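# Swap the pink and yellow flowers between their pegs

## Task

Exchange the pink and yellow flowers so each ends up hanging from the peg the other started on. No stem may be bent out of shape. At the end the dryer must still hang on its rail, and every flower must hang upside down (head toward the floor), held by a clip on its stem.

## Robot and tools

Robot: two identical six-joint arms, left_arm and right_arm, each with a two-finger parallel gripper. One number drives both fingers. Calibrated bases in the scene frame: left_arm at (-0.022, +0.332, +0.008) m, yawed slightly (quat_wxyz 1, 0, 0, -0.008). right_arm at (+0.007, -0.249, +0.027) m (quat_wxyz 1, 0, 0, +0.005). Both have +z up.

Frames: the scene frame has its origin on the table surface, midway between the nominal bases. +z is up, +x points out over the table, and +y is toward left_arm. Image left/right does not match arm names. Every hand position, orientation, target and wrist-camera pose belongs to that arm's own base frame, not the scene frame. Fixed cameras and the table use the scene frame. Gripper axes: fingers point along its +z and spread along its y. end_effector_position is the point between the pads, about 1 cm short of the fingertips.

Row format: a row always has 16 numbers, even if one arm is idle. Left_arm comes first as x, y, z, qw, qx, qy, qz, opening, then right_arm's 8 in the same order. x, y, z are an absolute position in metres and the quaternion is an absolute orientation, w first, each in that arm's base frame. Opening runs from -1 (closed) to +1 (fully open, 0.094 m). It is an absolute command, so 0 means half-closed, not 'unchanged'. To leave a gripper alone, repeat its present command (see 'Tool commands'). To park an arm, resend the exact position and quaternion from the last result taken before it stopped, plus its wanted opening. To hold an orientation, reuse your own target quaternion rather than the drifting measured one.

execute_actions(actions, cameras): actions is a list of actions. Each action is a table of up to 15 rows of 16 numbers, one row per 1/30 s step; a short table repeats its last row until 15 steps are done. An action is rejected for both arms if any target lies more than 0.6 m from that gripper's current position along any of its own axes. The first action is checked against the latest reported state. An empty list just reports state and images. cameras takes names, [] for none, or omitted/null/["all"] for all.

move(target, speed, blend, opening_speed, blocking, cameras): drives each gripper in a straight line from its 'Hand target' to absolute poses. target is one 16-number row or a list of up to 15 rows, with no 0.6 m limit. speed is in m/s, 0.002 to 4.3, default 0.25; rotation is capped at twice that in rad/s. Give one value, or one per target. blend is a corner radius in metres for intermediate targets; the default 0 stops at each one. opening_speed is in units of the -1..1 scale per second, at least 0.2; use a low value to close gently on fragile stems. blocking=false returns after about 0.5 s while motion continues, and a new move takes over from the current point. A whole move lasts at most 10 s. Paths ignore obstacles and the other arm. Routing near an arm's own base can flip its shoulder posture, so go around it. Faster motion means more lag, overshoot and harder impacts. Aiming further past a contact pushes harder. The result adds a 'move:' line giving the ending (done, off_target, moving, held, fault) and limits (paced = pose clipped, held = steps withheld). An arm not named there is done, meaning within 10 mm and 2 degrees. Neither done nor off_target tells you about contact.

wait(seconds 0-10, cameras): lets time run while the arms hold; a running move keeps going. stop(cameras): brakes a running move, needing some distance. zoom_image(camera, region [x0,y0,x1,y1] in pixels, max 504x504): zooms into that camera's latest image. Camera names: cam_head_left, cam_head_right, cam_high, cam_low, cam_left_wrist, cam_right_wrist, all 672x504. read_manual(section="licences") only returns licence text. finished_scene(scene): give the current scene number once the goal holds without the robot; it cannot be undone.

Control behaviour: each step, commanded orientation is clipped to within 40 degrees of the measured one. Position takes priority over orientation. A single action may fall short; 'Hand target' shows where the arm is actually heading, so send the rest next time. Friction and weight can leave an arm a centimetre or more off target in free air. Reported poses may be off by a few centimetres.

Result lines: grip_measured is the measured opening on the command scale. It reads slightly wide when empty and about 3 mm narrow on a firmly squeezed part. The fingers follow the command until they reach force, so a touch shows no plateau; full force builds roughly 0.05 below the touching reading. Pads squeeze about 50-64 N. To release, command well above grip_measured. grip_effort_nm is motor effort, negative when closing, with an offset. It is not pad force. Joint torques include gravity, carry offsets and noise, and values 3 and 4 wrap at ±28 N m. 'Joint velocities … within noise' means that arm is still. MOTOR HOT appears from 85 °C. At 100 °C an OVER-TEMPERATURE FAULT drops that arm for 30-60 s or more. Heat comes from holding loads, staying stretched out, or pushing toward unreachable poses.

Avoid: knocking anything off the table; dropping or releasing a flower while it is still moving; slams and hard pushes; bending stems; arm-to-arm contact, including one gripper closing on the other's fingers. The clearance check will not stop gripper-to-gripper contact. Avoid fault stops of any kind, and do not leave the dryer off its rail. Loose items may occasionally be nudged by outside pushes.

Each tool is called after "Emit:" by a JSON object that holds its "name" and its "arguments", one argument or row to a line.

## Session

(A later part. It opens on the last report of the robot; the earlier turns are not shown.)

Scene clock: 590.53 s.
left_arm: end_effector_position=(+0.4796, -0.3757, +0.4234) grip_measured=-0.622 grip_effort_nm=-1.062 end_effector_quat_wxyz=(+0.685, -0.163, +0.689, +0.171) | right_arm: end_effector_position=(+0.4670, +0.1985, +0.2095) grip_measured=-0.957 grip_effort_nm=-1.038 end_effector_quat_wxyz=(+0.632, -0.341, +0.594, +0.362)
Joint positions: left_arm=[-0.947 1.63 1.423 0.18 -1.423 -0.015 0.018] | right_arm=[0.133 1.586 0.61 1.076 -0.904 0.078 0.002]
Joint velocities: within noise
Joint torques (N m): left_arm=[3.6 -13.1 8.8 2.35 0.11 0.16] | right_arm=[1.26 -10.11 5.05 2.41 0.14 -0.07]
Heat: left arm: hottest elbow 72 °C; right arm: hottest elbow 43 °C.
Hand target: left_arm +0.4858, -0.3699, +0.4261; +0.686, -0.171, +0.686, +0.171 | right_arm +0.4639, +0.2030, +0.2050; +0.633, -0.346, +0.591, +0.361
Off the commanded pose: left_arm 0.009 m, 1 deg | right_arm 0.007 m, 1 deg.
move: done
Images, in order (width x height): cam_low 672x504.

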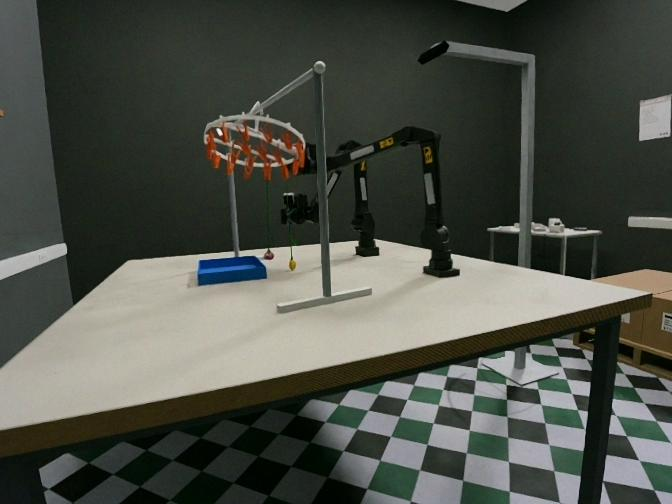

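Emit:
{"name": "move", "arguments": {
  "target": [0.486,-0.370,0.426,0.686,-0.171,0.686,0.171,0.1,0.464,0.203,0.205,0.633,-0.346,0.591,0.361,-1],
  "opening_speed": 1,
  "cameras": []
}}

Emit:
{"name": "move", "arguments": {
  "target": [
    [0.40,-0.41,0.43,0.686,-0.171,0.686,0.171,0.1,0.464,0.203,0.205,0.633,-0.346,0.591,0.361,-1],
    [0.36,-0.165,0.47,0.722,0.118,0.671,-0.118,-0.1,0.464,0.203,0.205,0.633,-0.346,0.591,0.361,-1]
  ],
  "speed": 0.15,
  "cameras": ["cam_left_wrist","cam_high","cam_low"]
}}

Scene clock: 595.87 s.
left_arm: end_effector_position=(+0.4808, -0.3743, +0.4234) grip_measured=+0.097 grip_effort_nm=0.051 end_effector_quat_wxyz=(+0.684, -0.164, +0.689, +0.172) | right_arm: end_effector_position=(+0.4670, +0.1985, +0.2097) grip_measured=-0.957 grip_effort_nm=-1.033 end_effector_quat_wxyz=(+0.633, -0.341, +0.594, +0.362)
Joint positions: left_arm=[-0.944 1.63 1.423 0.18 -1.423 -0.015 0.052] | right_arm=[0.133 1.586 0.61 1.076 -0.904 0.078 0.002]
Joint velocities: within noise
Joint torques (N m): left_arm=[3.43 -13.1 8.79 2.35 0.11 0.15] | right_arm=[1.26 -10.11 5.08 2.4 0.12 -0.07]
Heat: left arm: hottest elbow 70 °C; right arm: hottest elbow 43 °C.
Hand target: left_arm +0.4859, -0.3699, +0.4261; +0.686, -0.171, +0.686, +0.171 | right_arm +0.4639, +0.2029, +0.2049; +0.633, -0.346, +0.591, +0.361
Off the commanded pose: left_arm 0.007 m, 1 deg | right_arm 0.007 m, 1 deg.
move: done
No camera images: "cameras" was empty.

Scene clock: 597.13 s.
left_arm: end_effector_position=(+0.4401, -0.3941, +0.4150) grip_measured=+0.098 grip_effort_nm=0.056 end_effector_quat_wxyz=(+0.681, -0.166, +0.688, +0.187) | right_arm: end_effector_position=(+0.4670, +0.1985, +0.2097) grip_measured=-0.957 grip_effort_nm=-1.023 end_effector_quat_wxyz=(+0.633, -0.341, +0.594, +0.362)
Joint positions: left_arm=[-1.024 1.63 1.404 0.18 -1.529 -0.015 0.052] | right_arm=[0.133 1.586 0.61 1.076 -0.904 0.078 0.002]
Joint velocities: within noise
Joint torques (N m): left_arm=[3.14 -13.22 8.53 1.5 0.13 0.05] | right_arm=[1.49 -10.29 5.09 2.39 0.13 -0.07]
Heat: left arm: hottest elbow 70 °C; right arm: hottest elbow 43 °C.
Hand target: left_arm +0.4436, -0.3911, +0.4159; +0.681, -0.168, +0.688, +0.188 | right_arm +0.4639, +0.2029, +0.2049; +0.633, -0.346, +0.591, +0.361
Tool commands: left_gripper/opening=+0.1 right_gripper/opening=-1.0
Off the commanded pose: left_arm 0.249 m, 48 deg | right_arm 0.007 m, 1 deg.
move: held (left_arm; a check stopped the path); path passed 0 of 2 targets; target 2's new opening was not sent; limits=held
pose unreachable (left arm): on one or more control steps of this call, first in action 0 (counted from 0), this arm could not follow its commanded pose, so it was not sent that pose on those steps. It may still have moved: this result reports where it is.
cause: moving toward the commanded pose would bring a part of the arm too close to another arm (this arm's wrist (the part past joint 5) and the right arm's forearm (the part past joint 3), along the way the arms are being sent, or toward where that arm still pushes).
camera_calibration:
cam_left_wrist: T_world_to_cam=[[0.487455, -0.87196, -0.0455394, -0.539344], [-0.388918, -0.170131, -0.905427, 0.518656], [0.781748, 0.459066, -0.422053, 0.102404], [0, 0, 0, 1]] pos_world=[0.384567, -0.429057, 0.488263]
Images, in order (width x height): cam_high 672x504, cam_low 672x504, cam_left_wrist 672x504.

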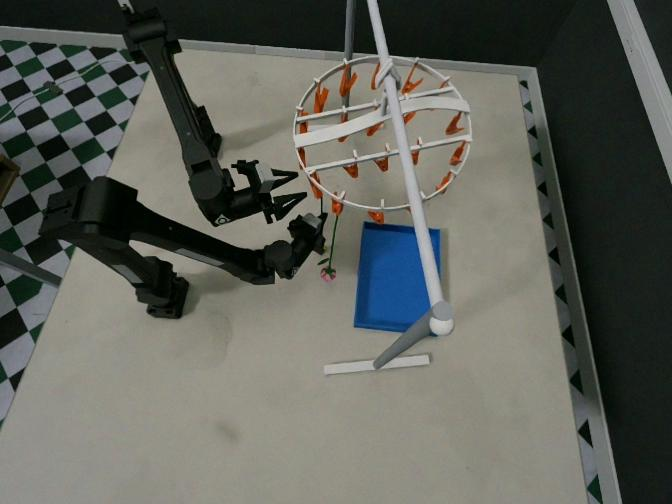

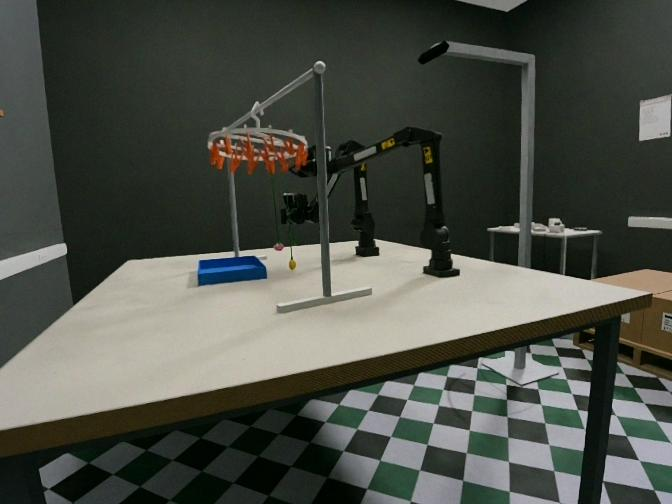

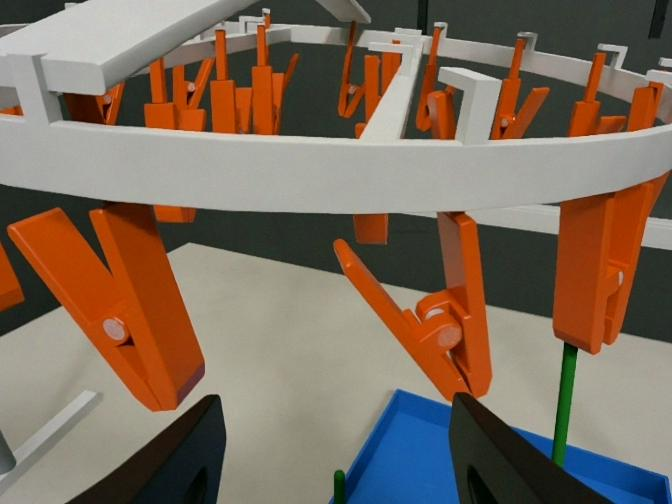

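Emit:
{"name": "move", "arguments": {
  "target": [
    [0.41,-0.394,0.42,0.686,-0.171,0.686,0.171,0.1,0.41,0.11,0.215,0.633,-0.346,0.591,0.361,-1],
    [0.36,-0.165,0.47,0.722,0.118,0.671,-0.118,-0.1,0.41,0.11,0.215,0.633,-0.346,0.591,0.361,-1]
  ],
  "speed": 0.15,
  "cameras": ["cam_left_wrist","cam_high"]
}}

Scene clock: 606.20 s.
left_arm: end_effector_position=(+0.3601, -0.1697, +0.4691) grip_measured=-0.098 grip_effort_nm=-0.125 end_effector_quat_wxyz=(+0.723, +0.124, +0.669, -0.118) | right_arm: end_effector_position=(+0.4126, +0.1138, +0.2130) grip_measured=-0.957 grip_effort_nm=-1.028 end_effector_quat_wxyz=(+0.630, -0.350, +0.591, +0.362)
Joint positions: left_arm=[-0.511 0.69 0.761 0.003 -0.166 0.033 0.042] | right_arm=[-0.107 1.465 0.467 1.139 -1.158 0.115 0.002]
Joint velocities: within noise
Joint torques (N m): left_arm=[3.43 -2.14 9.13 1.7 0.16 -0.06] | right_arm=[-0.32 -9 4.66 2.24 0 0.19]
Heat: left arm: hottest elbow 70 °C; right arm: hottest elbow 43 °C.
Hand target: left_arm +0.3600, -0.1650, +0.4700; +0.722, +0.118, +0.671, -0.118 | right_arm +0.4100, +0.1102, +0.2149; +0.633, -0.346, +0.591, +0.361
Off the commanded pose: left_arm 0.005 m, 1 deg | right_arm 0.005 m, 1 deg.
move: done
camera_calibration:
cam_left_wrist: T_world_to_cam=[[-0.329931, -0.943377, -0.0344245, -0.025171], [-0.322898, 0.147045, -0.934941, 0.618526], [0.887064, -0.29735, -0.35313, -0.113811], [0, 0, 0, 1]] pos_world=[0.292374, -0.148539, 0.537229]
Images, in order (width x height): cam_high 672x504, cam_left_wrist 672x504.

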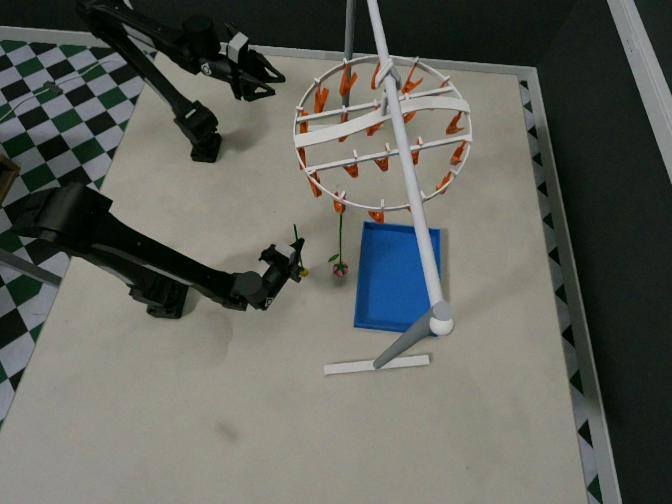

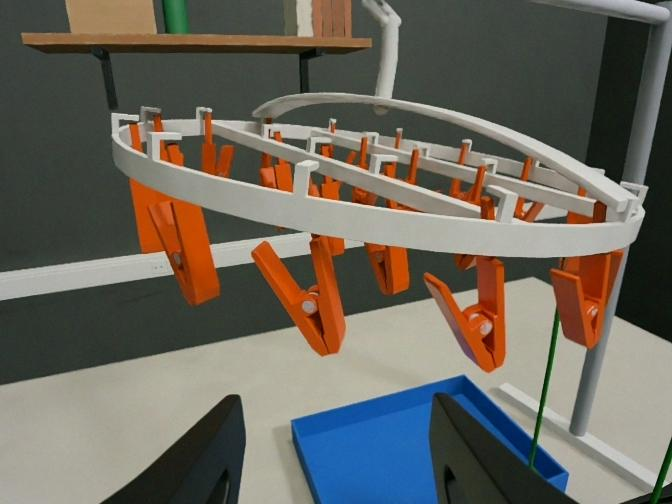

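Emit:
{"name": "zoom_image", "arguments": {
  "camera": "cam_high",
  "region": [285, 50, 405, 230]
}}

Emit:
{"name": "zoom_image", "arguments": {
  "camera": "cam_left_wrist",
  "region": [400, 130, 672, 400]
}}

Scaled by 2.800 from the camera's 672x504 image, which has a finer 960x720 frame.

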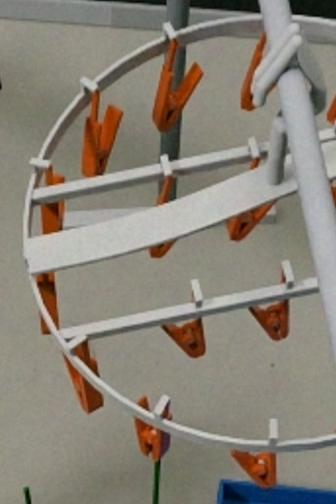

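Scaled by 1.853 from the camera's 672x504 image, which has a finer 960x720 frame.

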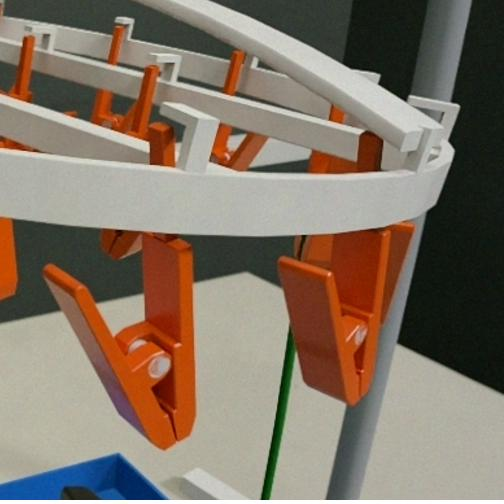

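Emit:
{"name": "move", "arguments": {
  "target": [0.36,-0.262,0.455,0.705,0.049,0.705,-0.049,-0.1,0.41,0.11,0.215,0.633,-0.346,0.591,0.361,-1],
  "speed": 0.15,
  "cameras": ["cam_left_wrist"]
}}

Scene clock: 621.07 s.
left_arm: end_effector_position=(+0.3566, -0.2526, +0.4165) grip_measured=-0.098 grip_effort_nm=-0.120 end_effector_quat_wxyz=(+0.687, +0.070, +0.723, -0.024) | right_arm: end_effector_position=(+0.4125, +0.1138, +0.2131) grip_measured=-0.957 grip_effort_nm=-1.038 end_effector_quat_wxyz=(+0.630, -0.350, +0.591, +0.362)
Joint positions: left_arm=[-0.888 0.908 0.805 0.027 -0.755 0.009 0.042] | right_arm=[-0.107 1.465 0.467 1.139 -1.158 0.115 0.002]
Joint velocities: within noise
Joint torques (N m): left_arm=[1.85 -3.14 13.49 2.85 -0.1 -0.06] | right_arm=[-0.32 -8.94 4.63 2.21 -0.01 0.18]
Heat: left arm: hottest elbow 68 °C; right arm: hottest elbow 41 °C.
Hand target: left_arm +0.3580, -0.2601, +0.4541; +0.705, +0.049, +0.705, -0.049 | right_arm +0.4100, +0.1102, +0.2149; +0.633, -0.346, +0.591, +0.361
Off the commanded pose: left_arm 0.040 m, 5 deg | right_arm 0.005 m, 1 deg.
move: off_target (left_arm)
camera_calibration:
cam_left_wrist: T_world_to_cam=[[-0.129637, -0.988733, -0.0748403, -0.172454], [-0.457563, 0.126612, -0.880117, 0.600418], [0.879676, -0.0798515, -0.468821, -0.0481899], [0, 0, 0, 1]] pos_world=[0.294764, -0.250379, 0.492939]
Images, in order (width x height): cam_left_wrist 672x504.

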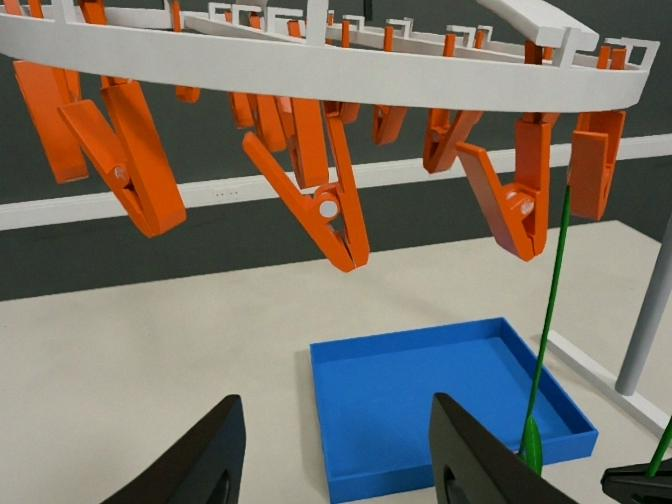

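Emit:
{"name": "move", "arguments": {
  "target": [0.432,-0.264,0.46,0.705,0.049,0.705,-0.049,-0.1,0.41,0.11,0.215,0.633,-0.346,0.591,0.361,-1],
  "speed": 0.15,
  "cameras": ["cam_left_wrist","cam_low"]
}}

Emit:
{"name": "zoom_image", "arguments": {
  "camera": "cam_low",
  "region": [250, 110, 350, 185]
}}

Scene clock: 626.23 s.
left_arm: end_effector_position=(+0.4211, -0.2611, +0.4212) grip_measured=-0.098 grip_effort_nm=-0.120 end_effector_quat_wxyz=(+0.684, +0.072, +0.725, -0.032) | right_arm: end_effector_position=(+0.4125, +0.1138, +0.2131) grip_measured=-0.957 grip_effort_nm=-1.033 end_effector_quat_wxyz=(+0.630, -0.350, +0.591, +0.362)
Joint positions: left_arm=[-0.753 1.052 0.906 0.071 -0.606 0.009 0.042] | right_arm=[-0.107 1.465 0.467 1.139 -1.158 0.115 0.002]
Joint velocities: within noise
Joint torques (N m): left_arm=[3.25 -4.95 13.53 2.96 0.12 -0.05] | right_arm=[-0.15 -8.76 4.66 2.21 -0.02 0.17]
Heat: left arm: hottest elbow 68 °C; right arm: hottest elbow 41 °C.
Hand target: left_arm +0.4294, -0.2624, +0.4591; +0.705, +0.049, +0.705, -0.049 | right_arm +0.4100, +0.1102, +0.2149; +0.633, -0.346, +0.591, +0.361
Off the commanded pose: left_arm 0.040 m, 5 deg | right_arm 0.005 m, 1 deg.
move: off_target (left_arm)
camera_calibration:
cam_left_wrist: T_world_to_cam=[[-0.143365, -0.987508, -0.0653767, -0.170083], [-0.462617, 0.125267, -0.877664, 0.635855], [0.87489, -0.0955818, -0.474797, -0.102964], [0, 0, 0, 1]] pos_world=[0.359856, -0.257452, 0.49806]
Images, in order (width x height): cam_low 672x504, cam_left_wrist 672x504.

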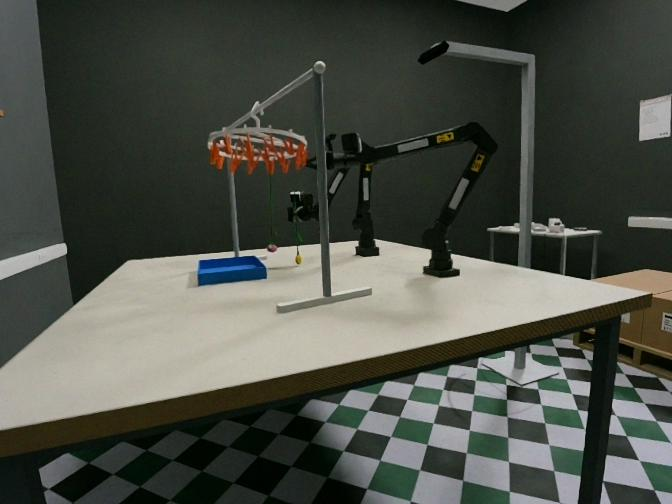

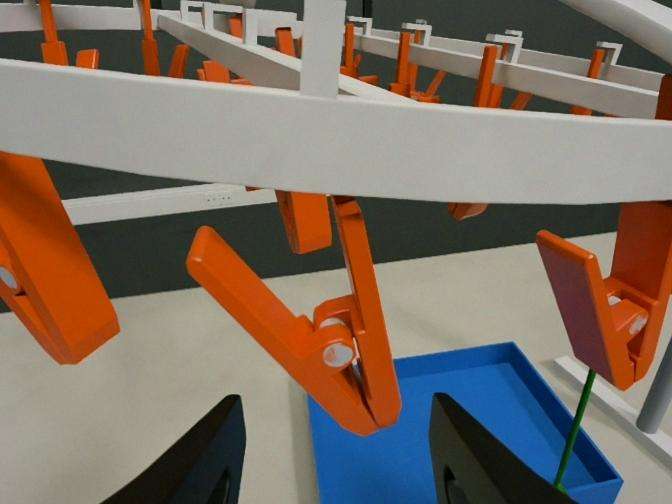

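Scaled by 5.040 from the camera's 672x504 image, which has a finer 960x720 frame.

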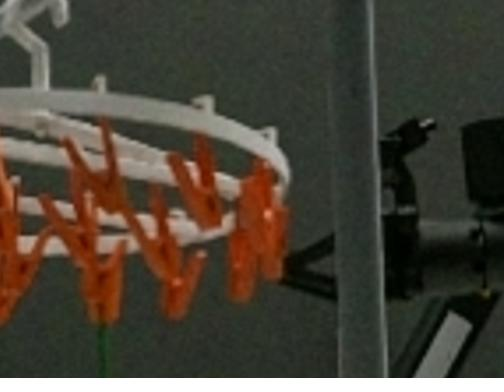

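Emit:
{"name": "move", "arguments": {
  "target": [
    [0.36,-0.266,0.47,0.705,0.049,0.705,-0.049,-0.1,0.41,0.11,0.215,0.633,-0.346,0.591,0.361,-1],
    [0.36,-0.270,0.494,0.705,0.049,0.705,-0.049,-0.1,0.41,0.11,0.215,0.633,-0.346,0.591,0.361,-1],
    [0.39,-0.272,0.492,0.705,0.049,0.705,-0.049,-0.1,0.41,0.11,0.215,0.633,-0.346,0.591,0.361,-1]
  ],
  "speed": 0.15,
  "cameras": ["cam_left_wrist","cam_low"]
}}

Emit:
{"name": "zoom_image", "arguments": {
  "camera": "cam_low",
  "region": [250, 110, 350, 185]
}}

Scene clock: 632.80 s.
left_arm: end_effector_position=(+0.3830, -0.2708, +0.4549) grip_measured=-0.098 grip_effort_nm=-0.125 end_effector_quat_wxyz=(+0.690, +0.069, +0.720, -0.033) | right_arm: end_effector_position=(+0.4125, +0.1138, +0.2131) grip_measured=-0.957 grip_effort_nm=-1.033 end_effector_quat_wxyz=(+0.630, -0.350, +0.591, +0.362)
Joint positions: left_arm=[-0.856 0.988 0.945 -0.019 -0.711 0.008 0.042] | right_arm=[-0.107 1.465 0.467 1.139 -1.158 0.115 0.002]
Joint velocities: within noise
Joint torques (N m): left_arm=[3.19 -4.31 13.61 2.18 0.1 -0.03] | right_arm=[-0.15 -9.11 4.71 2.17 -0.03 0.16]
Heat: left arm: hottest elbow 69 °C; right arm: hottest elbow 40 °C.
Hand target: left_arm +0.3879, -0.2704, +0.4910; +0.706, +0.049, +0.705, -0.049 | right_arm +0.4100, +0.1102, +0.2149; +0.633, -0.346, +0.591, +0.361
Off the commanded pose: left_arm 0.038 m, 4 deg | right_arm 0.005 m, 1 deg.
move: off_target (left_arm)
camera_calibration:
cam_left_wrist: T_world_to_cam=[[-0.141032, -0.988084, -0.0616488, -0.185621], [-0.450291, 0.119479, -0.884852, 0.646059], [0.881673, -0.0970326, -0.461775, -0.063425], [0, 0, 0, 1]] pos_world=[0.320656, -0.266754, 0.530935]
Images, in order (width x height): cam_low 672x504, cam_left_wrist 672x504.

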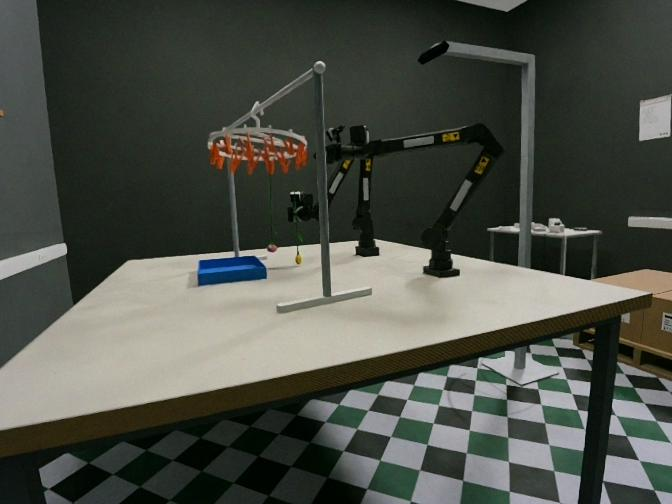

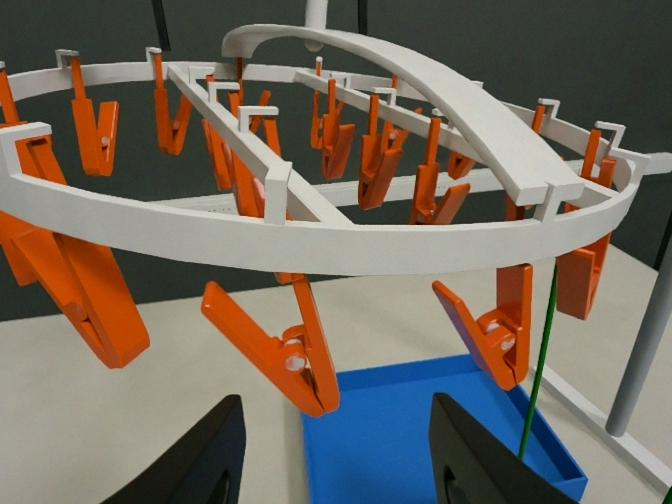

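Scaled by 5.040 from the camera's 672x504 image, which has a finer 960x720 frame.

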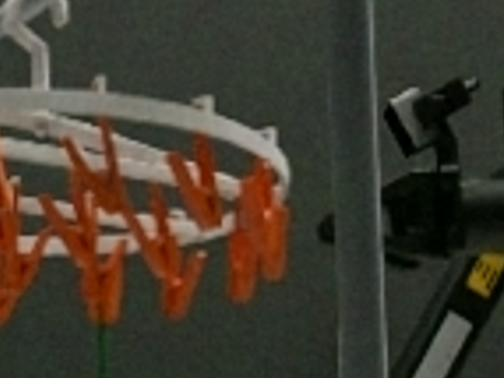

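Emit:
{"name": "move", "arguments": {
  "target": [
    [0.39,-0.251,0.498,0.705,0.049,0.705,-0.049,-0.1,0.41,0.11,0.215,0.633,-0.346,0.591,0.361,-1],
    [0.418,-0.254,0.499,0.705,0.049,0.705,-0.049,-0.1,0.41,0.11,0.215,0.633,-0.346,0.591,0.361,-1]
  ],
  "speed": 0.12,
  "cameras": ["cam_left_wrist","cam_low"]
}}

Emit:
{"name": "zoom_image", "arguments": {
  "camera": "cam_low",
  "region": [250, 110, 350, 185]
}}

Scene clock: 638.23 s.
left_arm: end_effector_position=(+0.4103, -0.2538, +0.4634) grip_measured=-0.098 grip_effort_nm=-0.120 end_effector_quat_wxyz=(+0.690, +0.067, +0.720, -0.037) | right_arm: end_effector_position=(+0.4125, +0.1138, +0.2131) grip_measured=-0.957 grip_effort_nm=-1.018 end_effector_quat_wxyz=(+0.630, -0.350, +0.591, +0.362)
Joint positions: left_arm=[-0.759 1.005 0.976 -0.028 -0.613 0.008 0.042] | right_arm=[-0.107 1.465 0.467 1.139 -1.158 0.115 0.002]
Joint velocities: within noise
Joint torques (N m): left_arm=[3.37 -4.54 13.6 2.13 0.12 -0.03] | right_arm=[-0.15 -9.05 4.66 2.19 -0.02 0.18]
Heat: left arm: hottest elbow 71 °C; right arm: hottest elbow 40 °C.
Hand target: left_arm +0.4158, -0.2527, +0.4982; +0.706, +0.049, +0.705, -0.049 | right_arm +0.4100, +0.1102, +0.2149; +0.633, -0.346, +0.591, +0.361
Off the commanded pose: left_arm 0.036 m, 4 deg | right_arm 0.005 m, 1 deg.
move: off_target (left_arm)
camera_calibration:
cam_left_wrist: T_world_to_cam=[[-0.142436, -0.988341, -0.0537892, -0.167575], [-0.450579, 0.11313, -0.88554, 0.662564], [0.881301, -0.101897, -0.461439, -0.0831572], [0, 0, 0, 1]] pos_world=[0.347955, -0.249051, 0.539341]
Images, in order (width x height): cam_low 672x504, cam_left_wrist 672x504.

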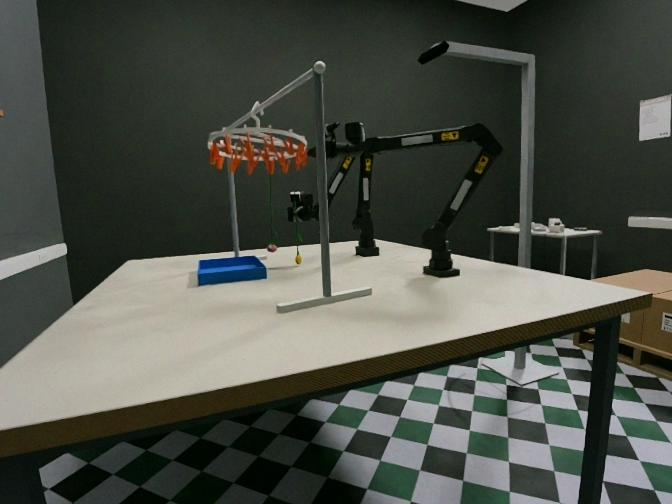

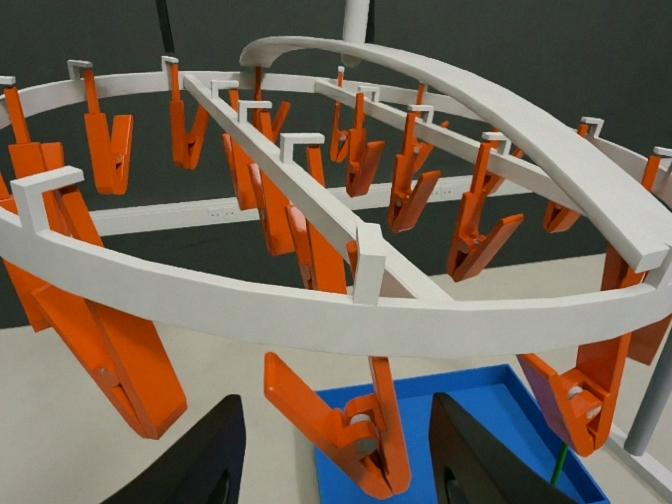

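Scaled by 5.040 from the camera's 672x504 image, which has a finer 960x720 frame.

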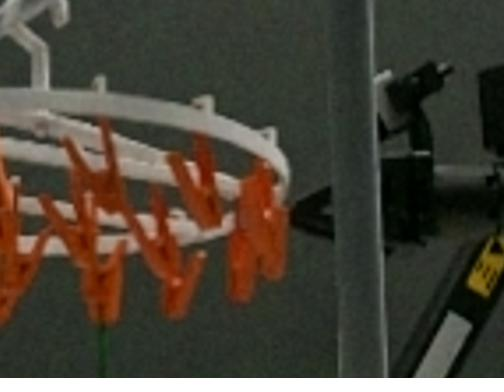

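Emit:
{"name": "move", "arguments": {
  "target": [0.434,-0.254,0.499,0.705,0.049,0.705,-0.049,-0.1,0.41,0.11,0.215,0.633,-0.346,0.591,0.361,-1],
  "speed": 0.06,
  "cameras": ["cam_left_wrist","cam_low"]
}}

Emit:
{"name": "zoom_image", "arguments": {
  "camera": "cam_low",
  "region": [250, 110, 350, 185]
}}

Scene clock: 650.47 s.
left_arm: end_effector_position=(+0.4249, -0.2538, +0.4604) grip_measured=-0.098 grip_effort_nm=-0.120 end_effector_quat_wxyz=(+0.686, +0.070, +0.724, -0.035) | right_arm: end_effector_position=(+0.4125, +0.1138, +0.2131) grip_measured=-0.957 grip_effort_nm=-1.033 end_effector_quat_wxyz=(+0.630, -0.350, +0.591, +0.362)
Joint positions: left_arm=[-0.729 1.035 0.995 -0.028 -0.582 0.008 0.042] | right_arm=[-0.107 1.465 0.467 1.139 -1.158 0.115 0.002]
Joint velocities: within noise
Joint torques (N m): left_arm=[3.43 -4.89 13.71 2.62 0.14 -0.03] | right_arm=[-0.26 -9 4.66 2.17 -0.02 0.17]
Heat: left arm: hottest elbow 77 °C; right arm: hottest elbow 39 °C.
Hand target: left_arm +0.4313, -0.2525, +0.4980; +0.706, +0.049, +0.705, -0.049 | right_arm +0.4100, +0.1102, +0.2149; +0.633, -0.346, +0.591, +0.361
Off the commanded pose: left_arm 0.040 m, 4 deg | right_arm 0.005 m, 1 deg.
move: off_target (left_arm)
camera_calibration:
cam_left_wrist: T_world_to_cam=[[-0.144066, -0.987811, -0.0589365, -0.162409], [-0.45933, 0.119506, -0.88019, 0.669423], [0.876505, -0.0997346, -0.470948, -0.0904351], [0, 0, 0, 1]] pos_world=[0.363355, -0.249449, 0.537057]
Images, in order (width x height): cam_low 672x504, cam_left_wrist 672x504.

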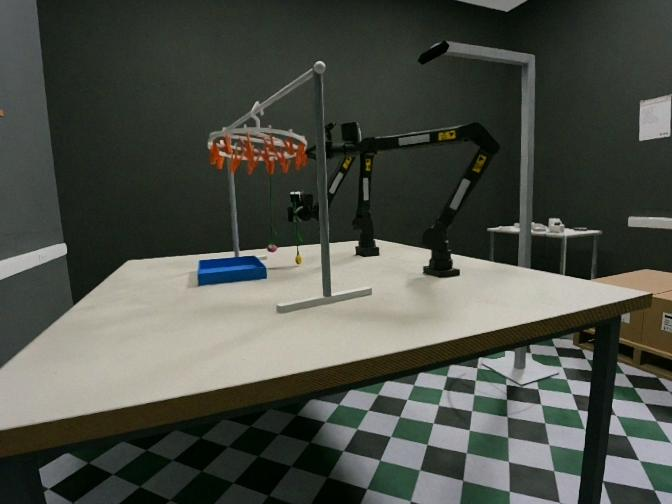

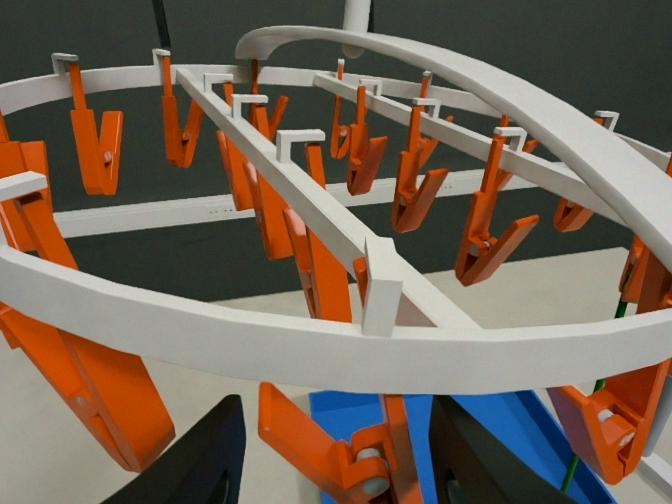

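Scaled by 5.040 from the camera's 672x504 image, which has a finer 960x720 frame.

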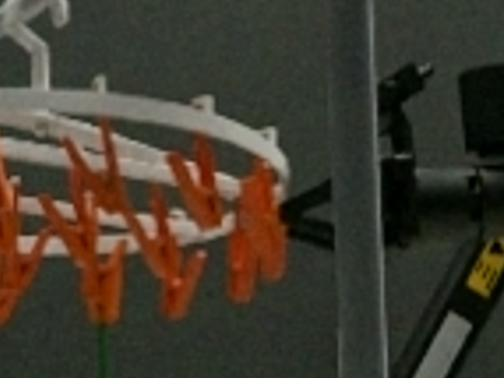

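Emit:
{"name": "move", "arguments": {
  "target": [
    [0.441,-0.254,0.499,0.705,0.049,0.705,-0.049,-0.1,0.38,0.19,0.215,0.633,-0.346,0.591,0.361,-1],
    [0.449,-0.254,0.5,0.705,0.049,0.705,-0.049,-0.1,0.415,0.29,0.215,0.633,-0.346,0.591,0.361,-1]
  ],
  "speed": 0.1,
  "blend": 0.02,
  "cameras": ["cam_left_wrist","cam_low","cam_high"]
}}

Emit:
{"name": "zoom_image", "arguments": {
  "camera": "cam_low",
  "region": [250, 110, 350, 185]
}}

Emit:
{"name": "zoom_image", "arguments": {
  "camera": "cam_high",
  "region": [260, 85, 360, 160]
}}

Scene clock: 660.87 s.
left_arm: end_effector_position=(+0.4388, -0.2538, +0.4599) grip_measured=-0.098 grip_effort_nm=-0.120 end_effector_quat_wxyz=(+0.683, +0.071, +0.726, -0.034) | right_arm: end_effector_position=(+0.4042, +0.2806, +0.2073) grip_measured=-0.957 grip_effort_nm=-1.038 end_effector_quat_wxyz=(+0.626, -0.338, +0.600, +0.364)
Joint positions: left_arm=[-0.703 1.065 1.017 -0.028 -0.554 0.008 0.042] | right_arm=[0.397 1.493 0.504 1.052 -0.642 0.051 0.002]
Joint velocities: within noise
Joint torques (N m): left_arm=[3.43 -5.19 13.76 2.92 0.12 -0.03] | right_arm=[1.32 -7.82 8.49 1.55 0.11 -0.12]
Heat: left arm: hottest elbow 78 °C; right arm: hottest elbow 39 °C.
Hand target: left_arm +0.4462, -0.2524, +0.4990; +0.706, +0.049, +0.705, -0.049 | right_arm +0.4144, +0.2895, +0.2151; +0.633, -0.346, +0.591, +0.361
Off the commanded pose: left_arm 0.041 m, 5 deg | right_arm 0.016 m, 2 deg.
move: off_target (left_arm, right_arm)
camera_calibration:
cam_left_wrist: T_world_to_cam=[[-0.145135, -0.987529, -0.0610114, -0.158948], [-0.464888, 0.122498, -0.876854, 0.677038], [0.873393, -0.098899, -0.476869, -0.0985544], [0, 0, 0, 1]] pos_world=[0.377755, -0.249648, 0.536968]
Images, in order (width x height): cam_high 672x504, cam_low 672x504, cam_left_wrist 672x504.

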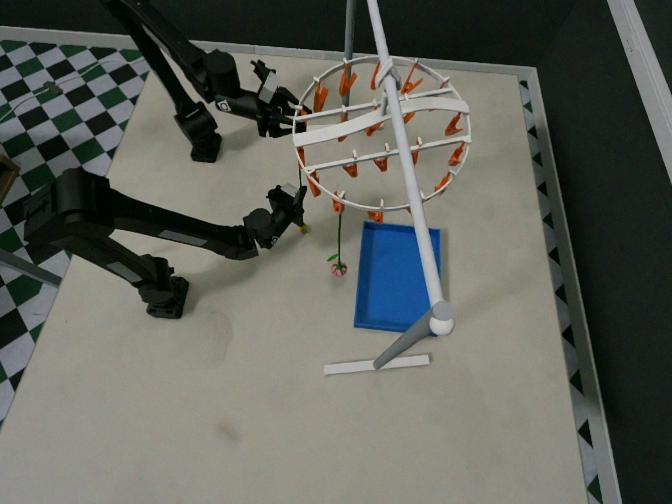

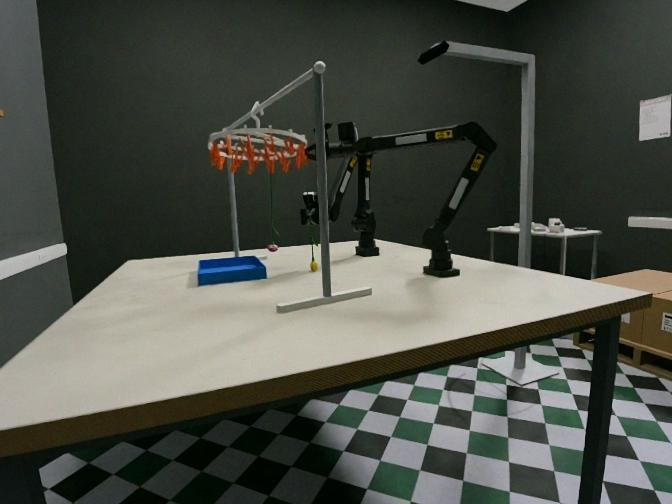

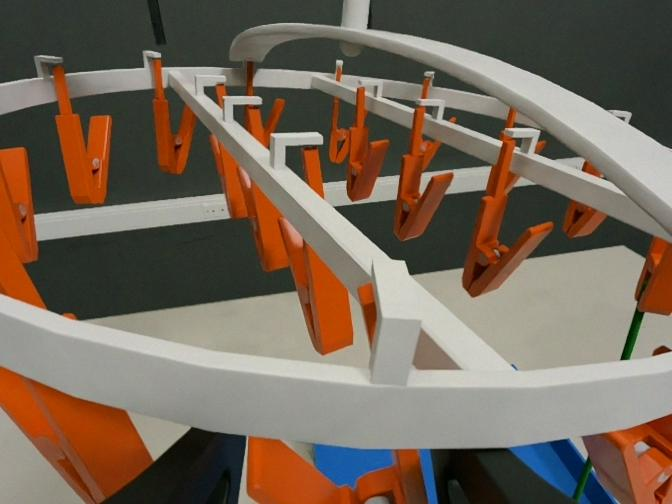

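Scaled by 5.040 from the camera's 672x504 image, which has a finer 960x720 frame.

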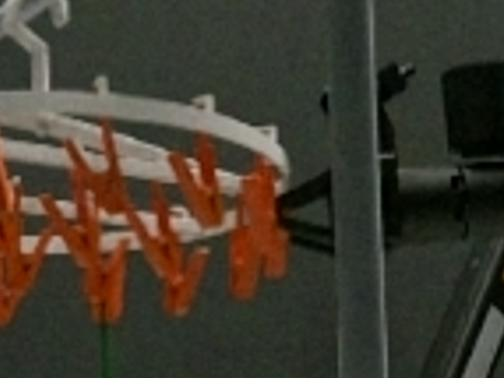

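Scaled by 5.040 from the camera's 672x504 image, which has a finer 960x720 frame.

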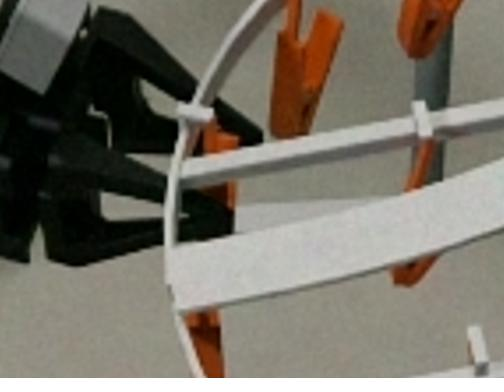

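Emit:
{"name": "move", "arguments": {
  "target": [0.449,-0.254,0.5,0.705,0.049,0.705,-0.049,-1,0.415,0.29,0.215,0.633,-0.346,0.591,0.361,-1],
  "opening_speed": 0.8,
  "cameras": ["cam_low","cam_high"]
}}

Emit:
{"name": "zoom_image", "arguments": {
  "camera": "cam_low",
  "region": [270, 120, 350, 200]
}}

Emit:
{"name": "zoom_image", "arguments": {
  "camera": "cam_high",
  "region": [260, 95, 360, 245]
}}

Scene clock: 664.40 s.
left_arm: end_effector_position=(+0.4389, -0.2537, +0.4601) grip_measured=-0.584 grip_effort_nm=-1.067 end_effector_quat_wxyz=(+0.683, +0.071, +0.726, -0.034) | right_arm: end_effector_position=(+0.4043, +0.2807, +0.2073) grip_measured=-0.957 grip_effort_nm=-1.033 end_effector_quat_wxyz=(+0.626, -0.338, +0.601, +0.364)
Joint positions: left_arm=[-0.702 1.065 1.017 -0.028 -0.554 0.008 0.02] | right_arm=[0.397 1.493 0.504 1.051 -0.642 0.051 0.002]
Joint velocities: within noise
Joint torques (N m): left_arm=[3.43 -5.19 13.72 2.93 0.1 -0.03] | right_arm=[1.2 -7.77 8.51 1.52 0.1 -0.12]
Heat: left arm: hottest elbow 78 °C; right arm: hottest elbow 39 °C.
Hand target: left_arm +0.4462, -0.2523, +0.4990; +0.706, +0.049, +0.705, -0.049 | right_arm +0.4143, +0.2895, +0.2151; +0.633, -0.346, +0.591, +0.361
Off the commanded pose: left_arm 0.041 m, 5 deg | right_arm 0.016 m, 2 deg.
move: off_target (left_arm, right_arm)
Images, in order (width x height): cam_high 672x504, cam_low 672x504.

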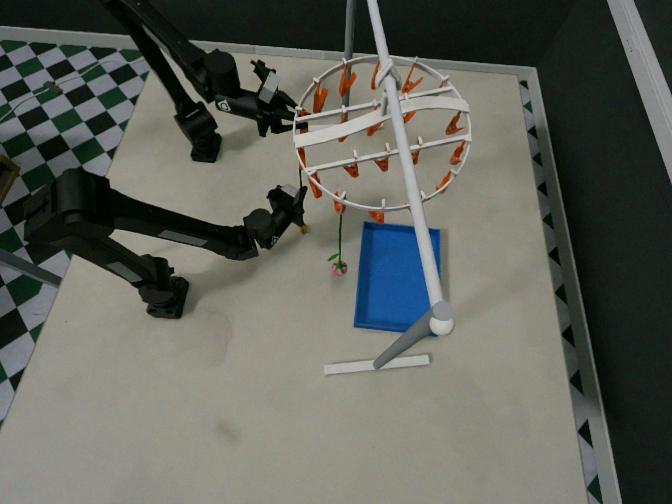

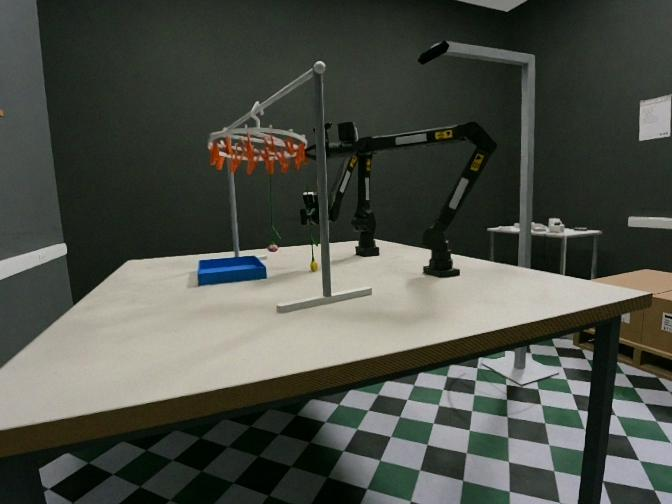

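Scaled by 6.300 from the camera's 672x504 image, which has a finer 960x720 frame.

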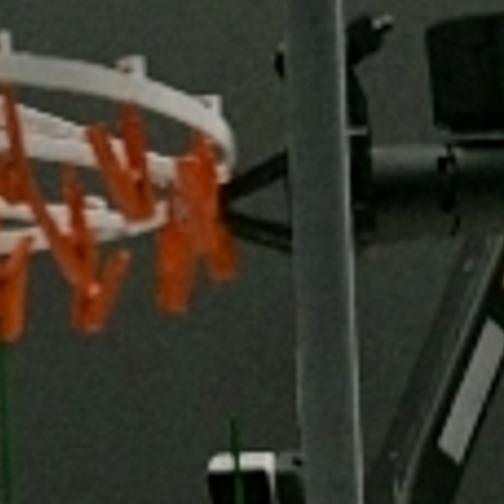

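Scaled by 3.360 from the camera's 672x504 image, which has a finer 960x720 frame.

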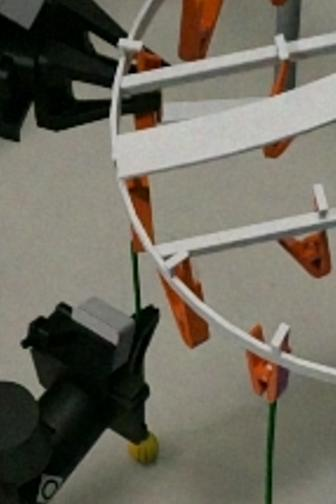

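Emit:
{"name": "move", "arguments": {
  "target": [0.449,-0.254,0.5,0.705,0.049,0.705,-0.049,-1,0.427,0.307,0.296,0.633,-0.346,0.591,0.361,-1],
  "speed": 0.15,
  "cameras": ["cam_low","cam_high"]
}}

Emit:
{"name": "zoom_image", "arguments": {
  "camera": "cam_low",
  "region": [280, 140, 330, 190]
}}

Emit:
{"name": "zoom_image", "arguments": {
  "camera": "cam_high",
  "region": [270, 95, 340, 165]
}}

Scene clock: 671.53 s.
left_arm: end_effector_position=(+0.4390, -0.2537, +0.4599) grip_measured=-0.584 grip_effort_nm=-1.062 end_effector_quat_wxyz=(+0.683, +0.071, +0.726, -0.034) | right_arm: end_effector_position=(+0.4179, +0.2972, +0.2734) grip_measured=-0.957 grip_effort_nm=-1.028 end_effector_quat_wxyz=(+0.618, -0.337, +0.609, +0.365)
Joint positions: left_arm=[-0.702 1.065 1.017 -0.028 -0.554 0.008 0.02] | right_arm=[0.425 1.334 0.624 0.746 -0.614 0.049 0.002]
Joint velocities: within noise
Joint torques (N m): left_arm=[3.49 -5.19 13.72 2.95 0.1 -0.03] | right_arm=[1.32 -9 10.86 1.59 0.09 -0.1]
Heat: left arm: hottest elbow 79 °C; right arm: hottest elbow 40 °C.
Hand target: left_arm +0.4463, -0.2524, +0.4988; +0.705, +0.049, +0.705, -0.049 | right_arm +0.4258, +0.3062, +0.2960; +0.633, -0.346, +0.591, +0.361
Off the commanded pose: left_arm 0.041 m, 5 deg | right_arm 0.026 m, 3 deg.
move: off_target (left_arm, right_arm)
Images, in order (width x height): cam_high 672x504, cam_low 672x504.

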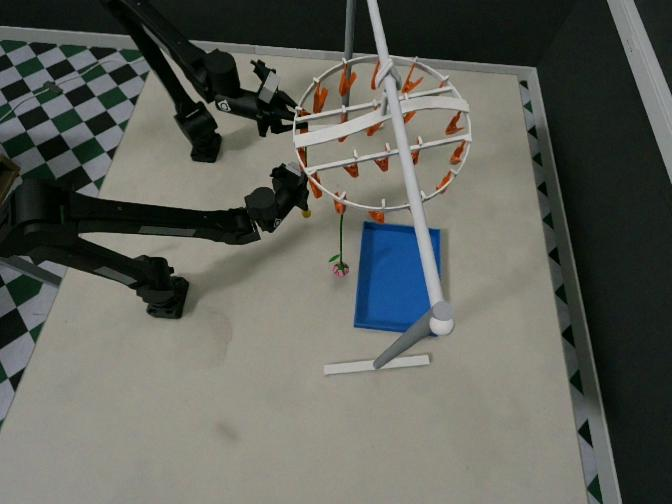

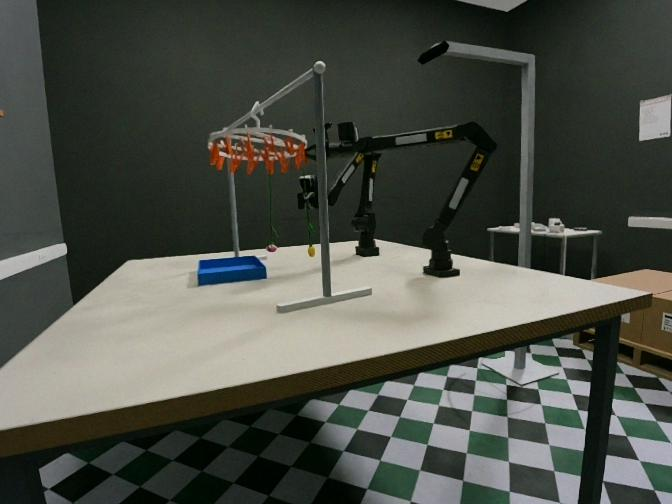

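Scaled by 10.080 from the camera's 672x504 image, which has a finer 960x720 frame.

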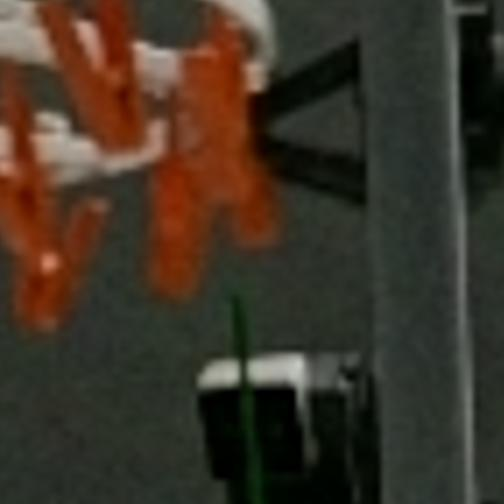

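Scaled by 7.200 from the camera's 672x504 image, which has a finer 960x720 frame.

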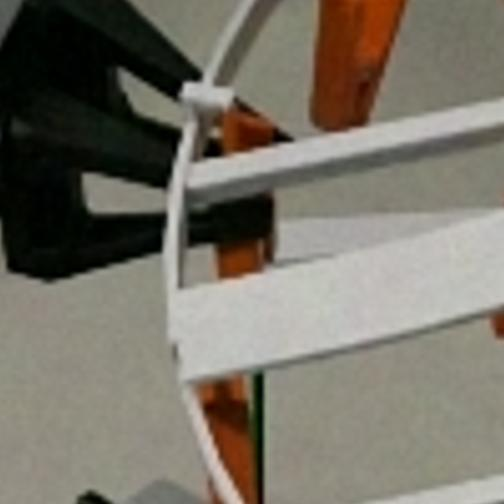

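Emit:
{"name": "move", "arguments": {
  "target": [0.449,-0.254,0.5,0.705,0.049,0.705,-0.049,-1,0.417,0.307,0.309,0.633,-0.346,0.591,0.361,-1],
  "speed": 0.15,
  "cameras": ["cam_low","cam_high"]
}}

Emit:
{"name": "zoom_image", "arguments": {
  "camera": "cam_low",
  "region": [280, 140, 330, 190]
}}

Emit:
{"name": "zoom_image", "arguments": {
  "camera": "cam_high",
  "region": [270, 95, 340, 165]
}}

Scene clock: 684.50 s.
left_arm: end_effector_position=(+0.4390, -0.2537, +0.4599) grip_measured=-0.584 grip_effort_nm=-1.067 end_effector_quat_wxyz=(+0.683, +0.071, +0.726, -0.034) | right_arm: end_effector_position=(+0.4106, +0.2983, +0.2842) grip_measured=-0.957 grip_effort_nm=-1.043 end_effector_quat_wxyz=(+0.617, -0.337, +0.611, +0.365)
Joint positions: left_arm=[-0.702 1.065 1.017 -0.028 -0.554 0.008 0.02] | right_arm=[0.436 1.29 0.624 0.698 -0.602 0.048 0.002]
Joint velocities: within noise
Joint torques (N m): left_arm=[3.43 -5.19 13.74 2.93 0.11 -0.03] | right_arm=[1.44 -9.17 10.81 1.58 0.08 -0.12]
Heat: left arm: hottest elbow 80 °C; right arm: hottest elbow 41 °C.
Hand target: left_arm +0.4463, -0.2524, +0.4988; +0.705, +0.049, +0.705, -0.049 | right_arm +0.4159, +0.3062, +0.3090; +0.633, -0.346, +0.591, +0.361
Off the commanded pose: left_arm 0.041 m, 5 deg | right_arm 0.027 m, 3 deg.
move: off_target (left_arm, right_arm)
Images, in order (width x height): cam_high 672x504, cam_low 672x504.

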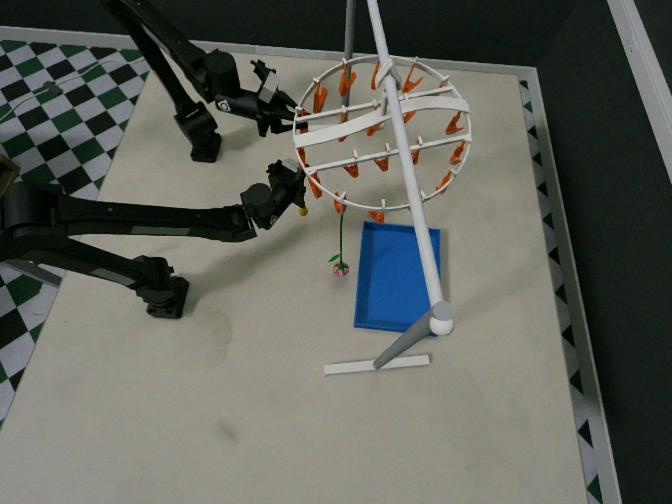

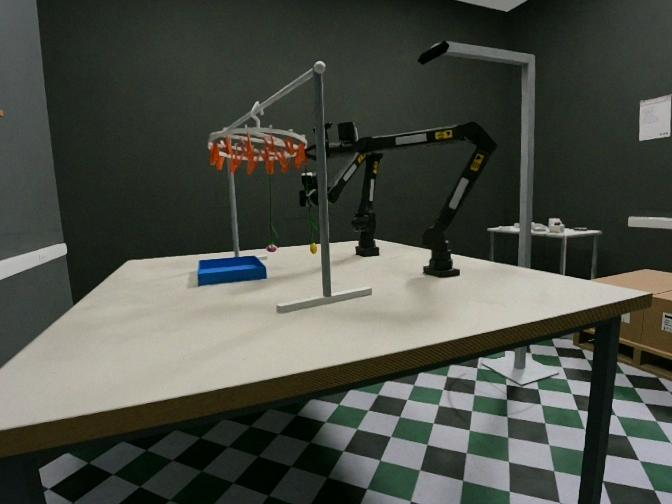

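Scaled by 10.080 from the camera's 672x504 image, which has a finer 960x720 frame.

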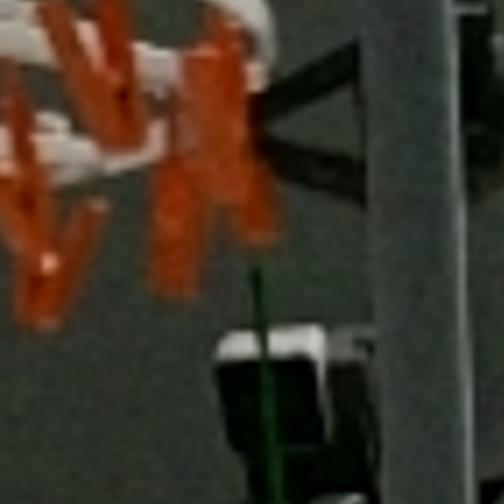

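Scaled by 7.200 from the camera's 672x504 image, which has a finer 960x720 frame.

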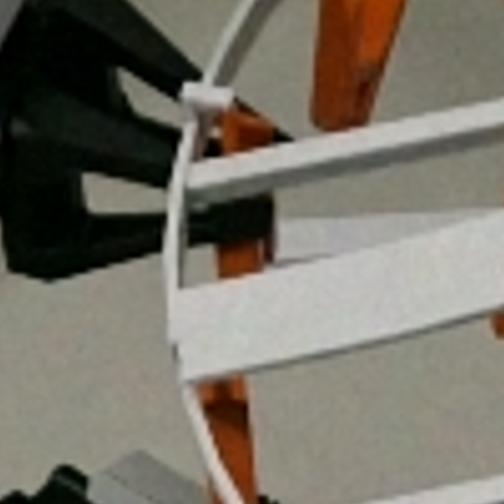

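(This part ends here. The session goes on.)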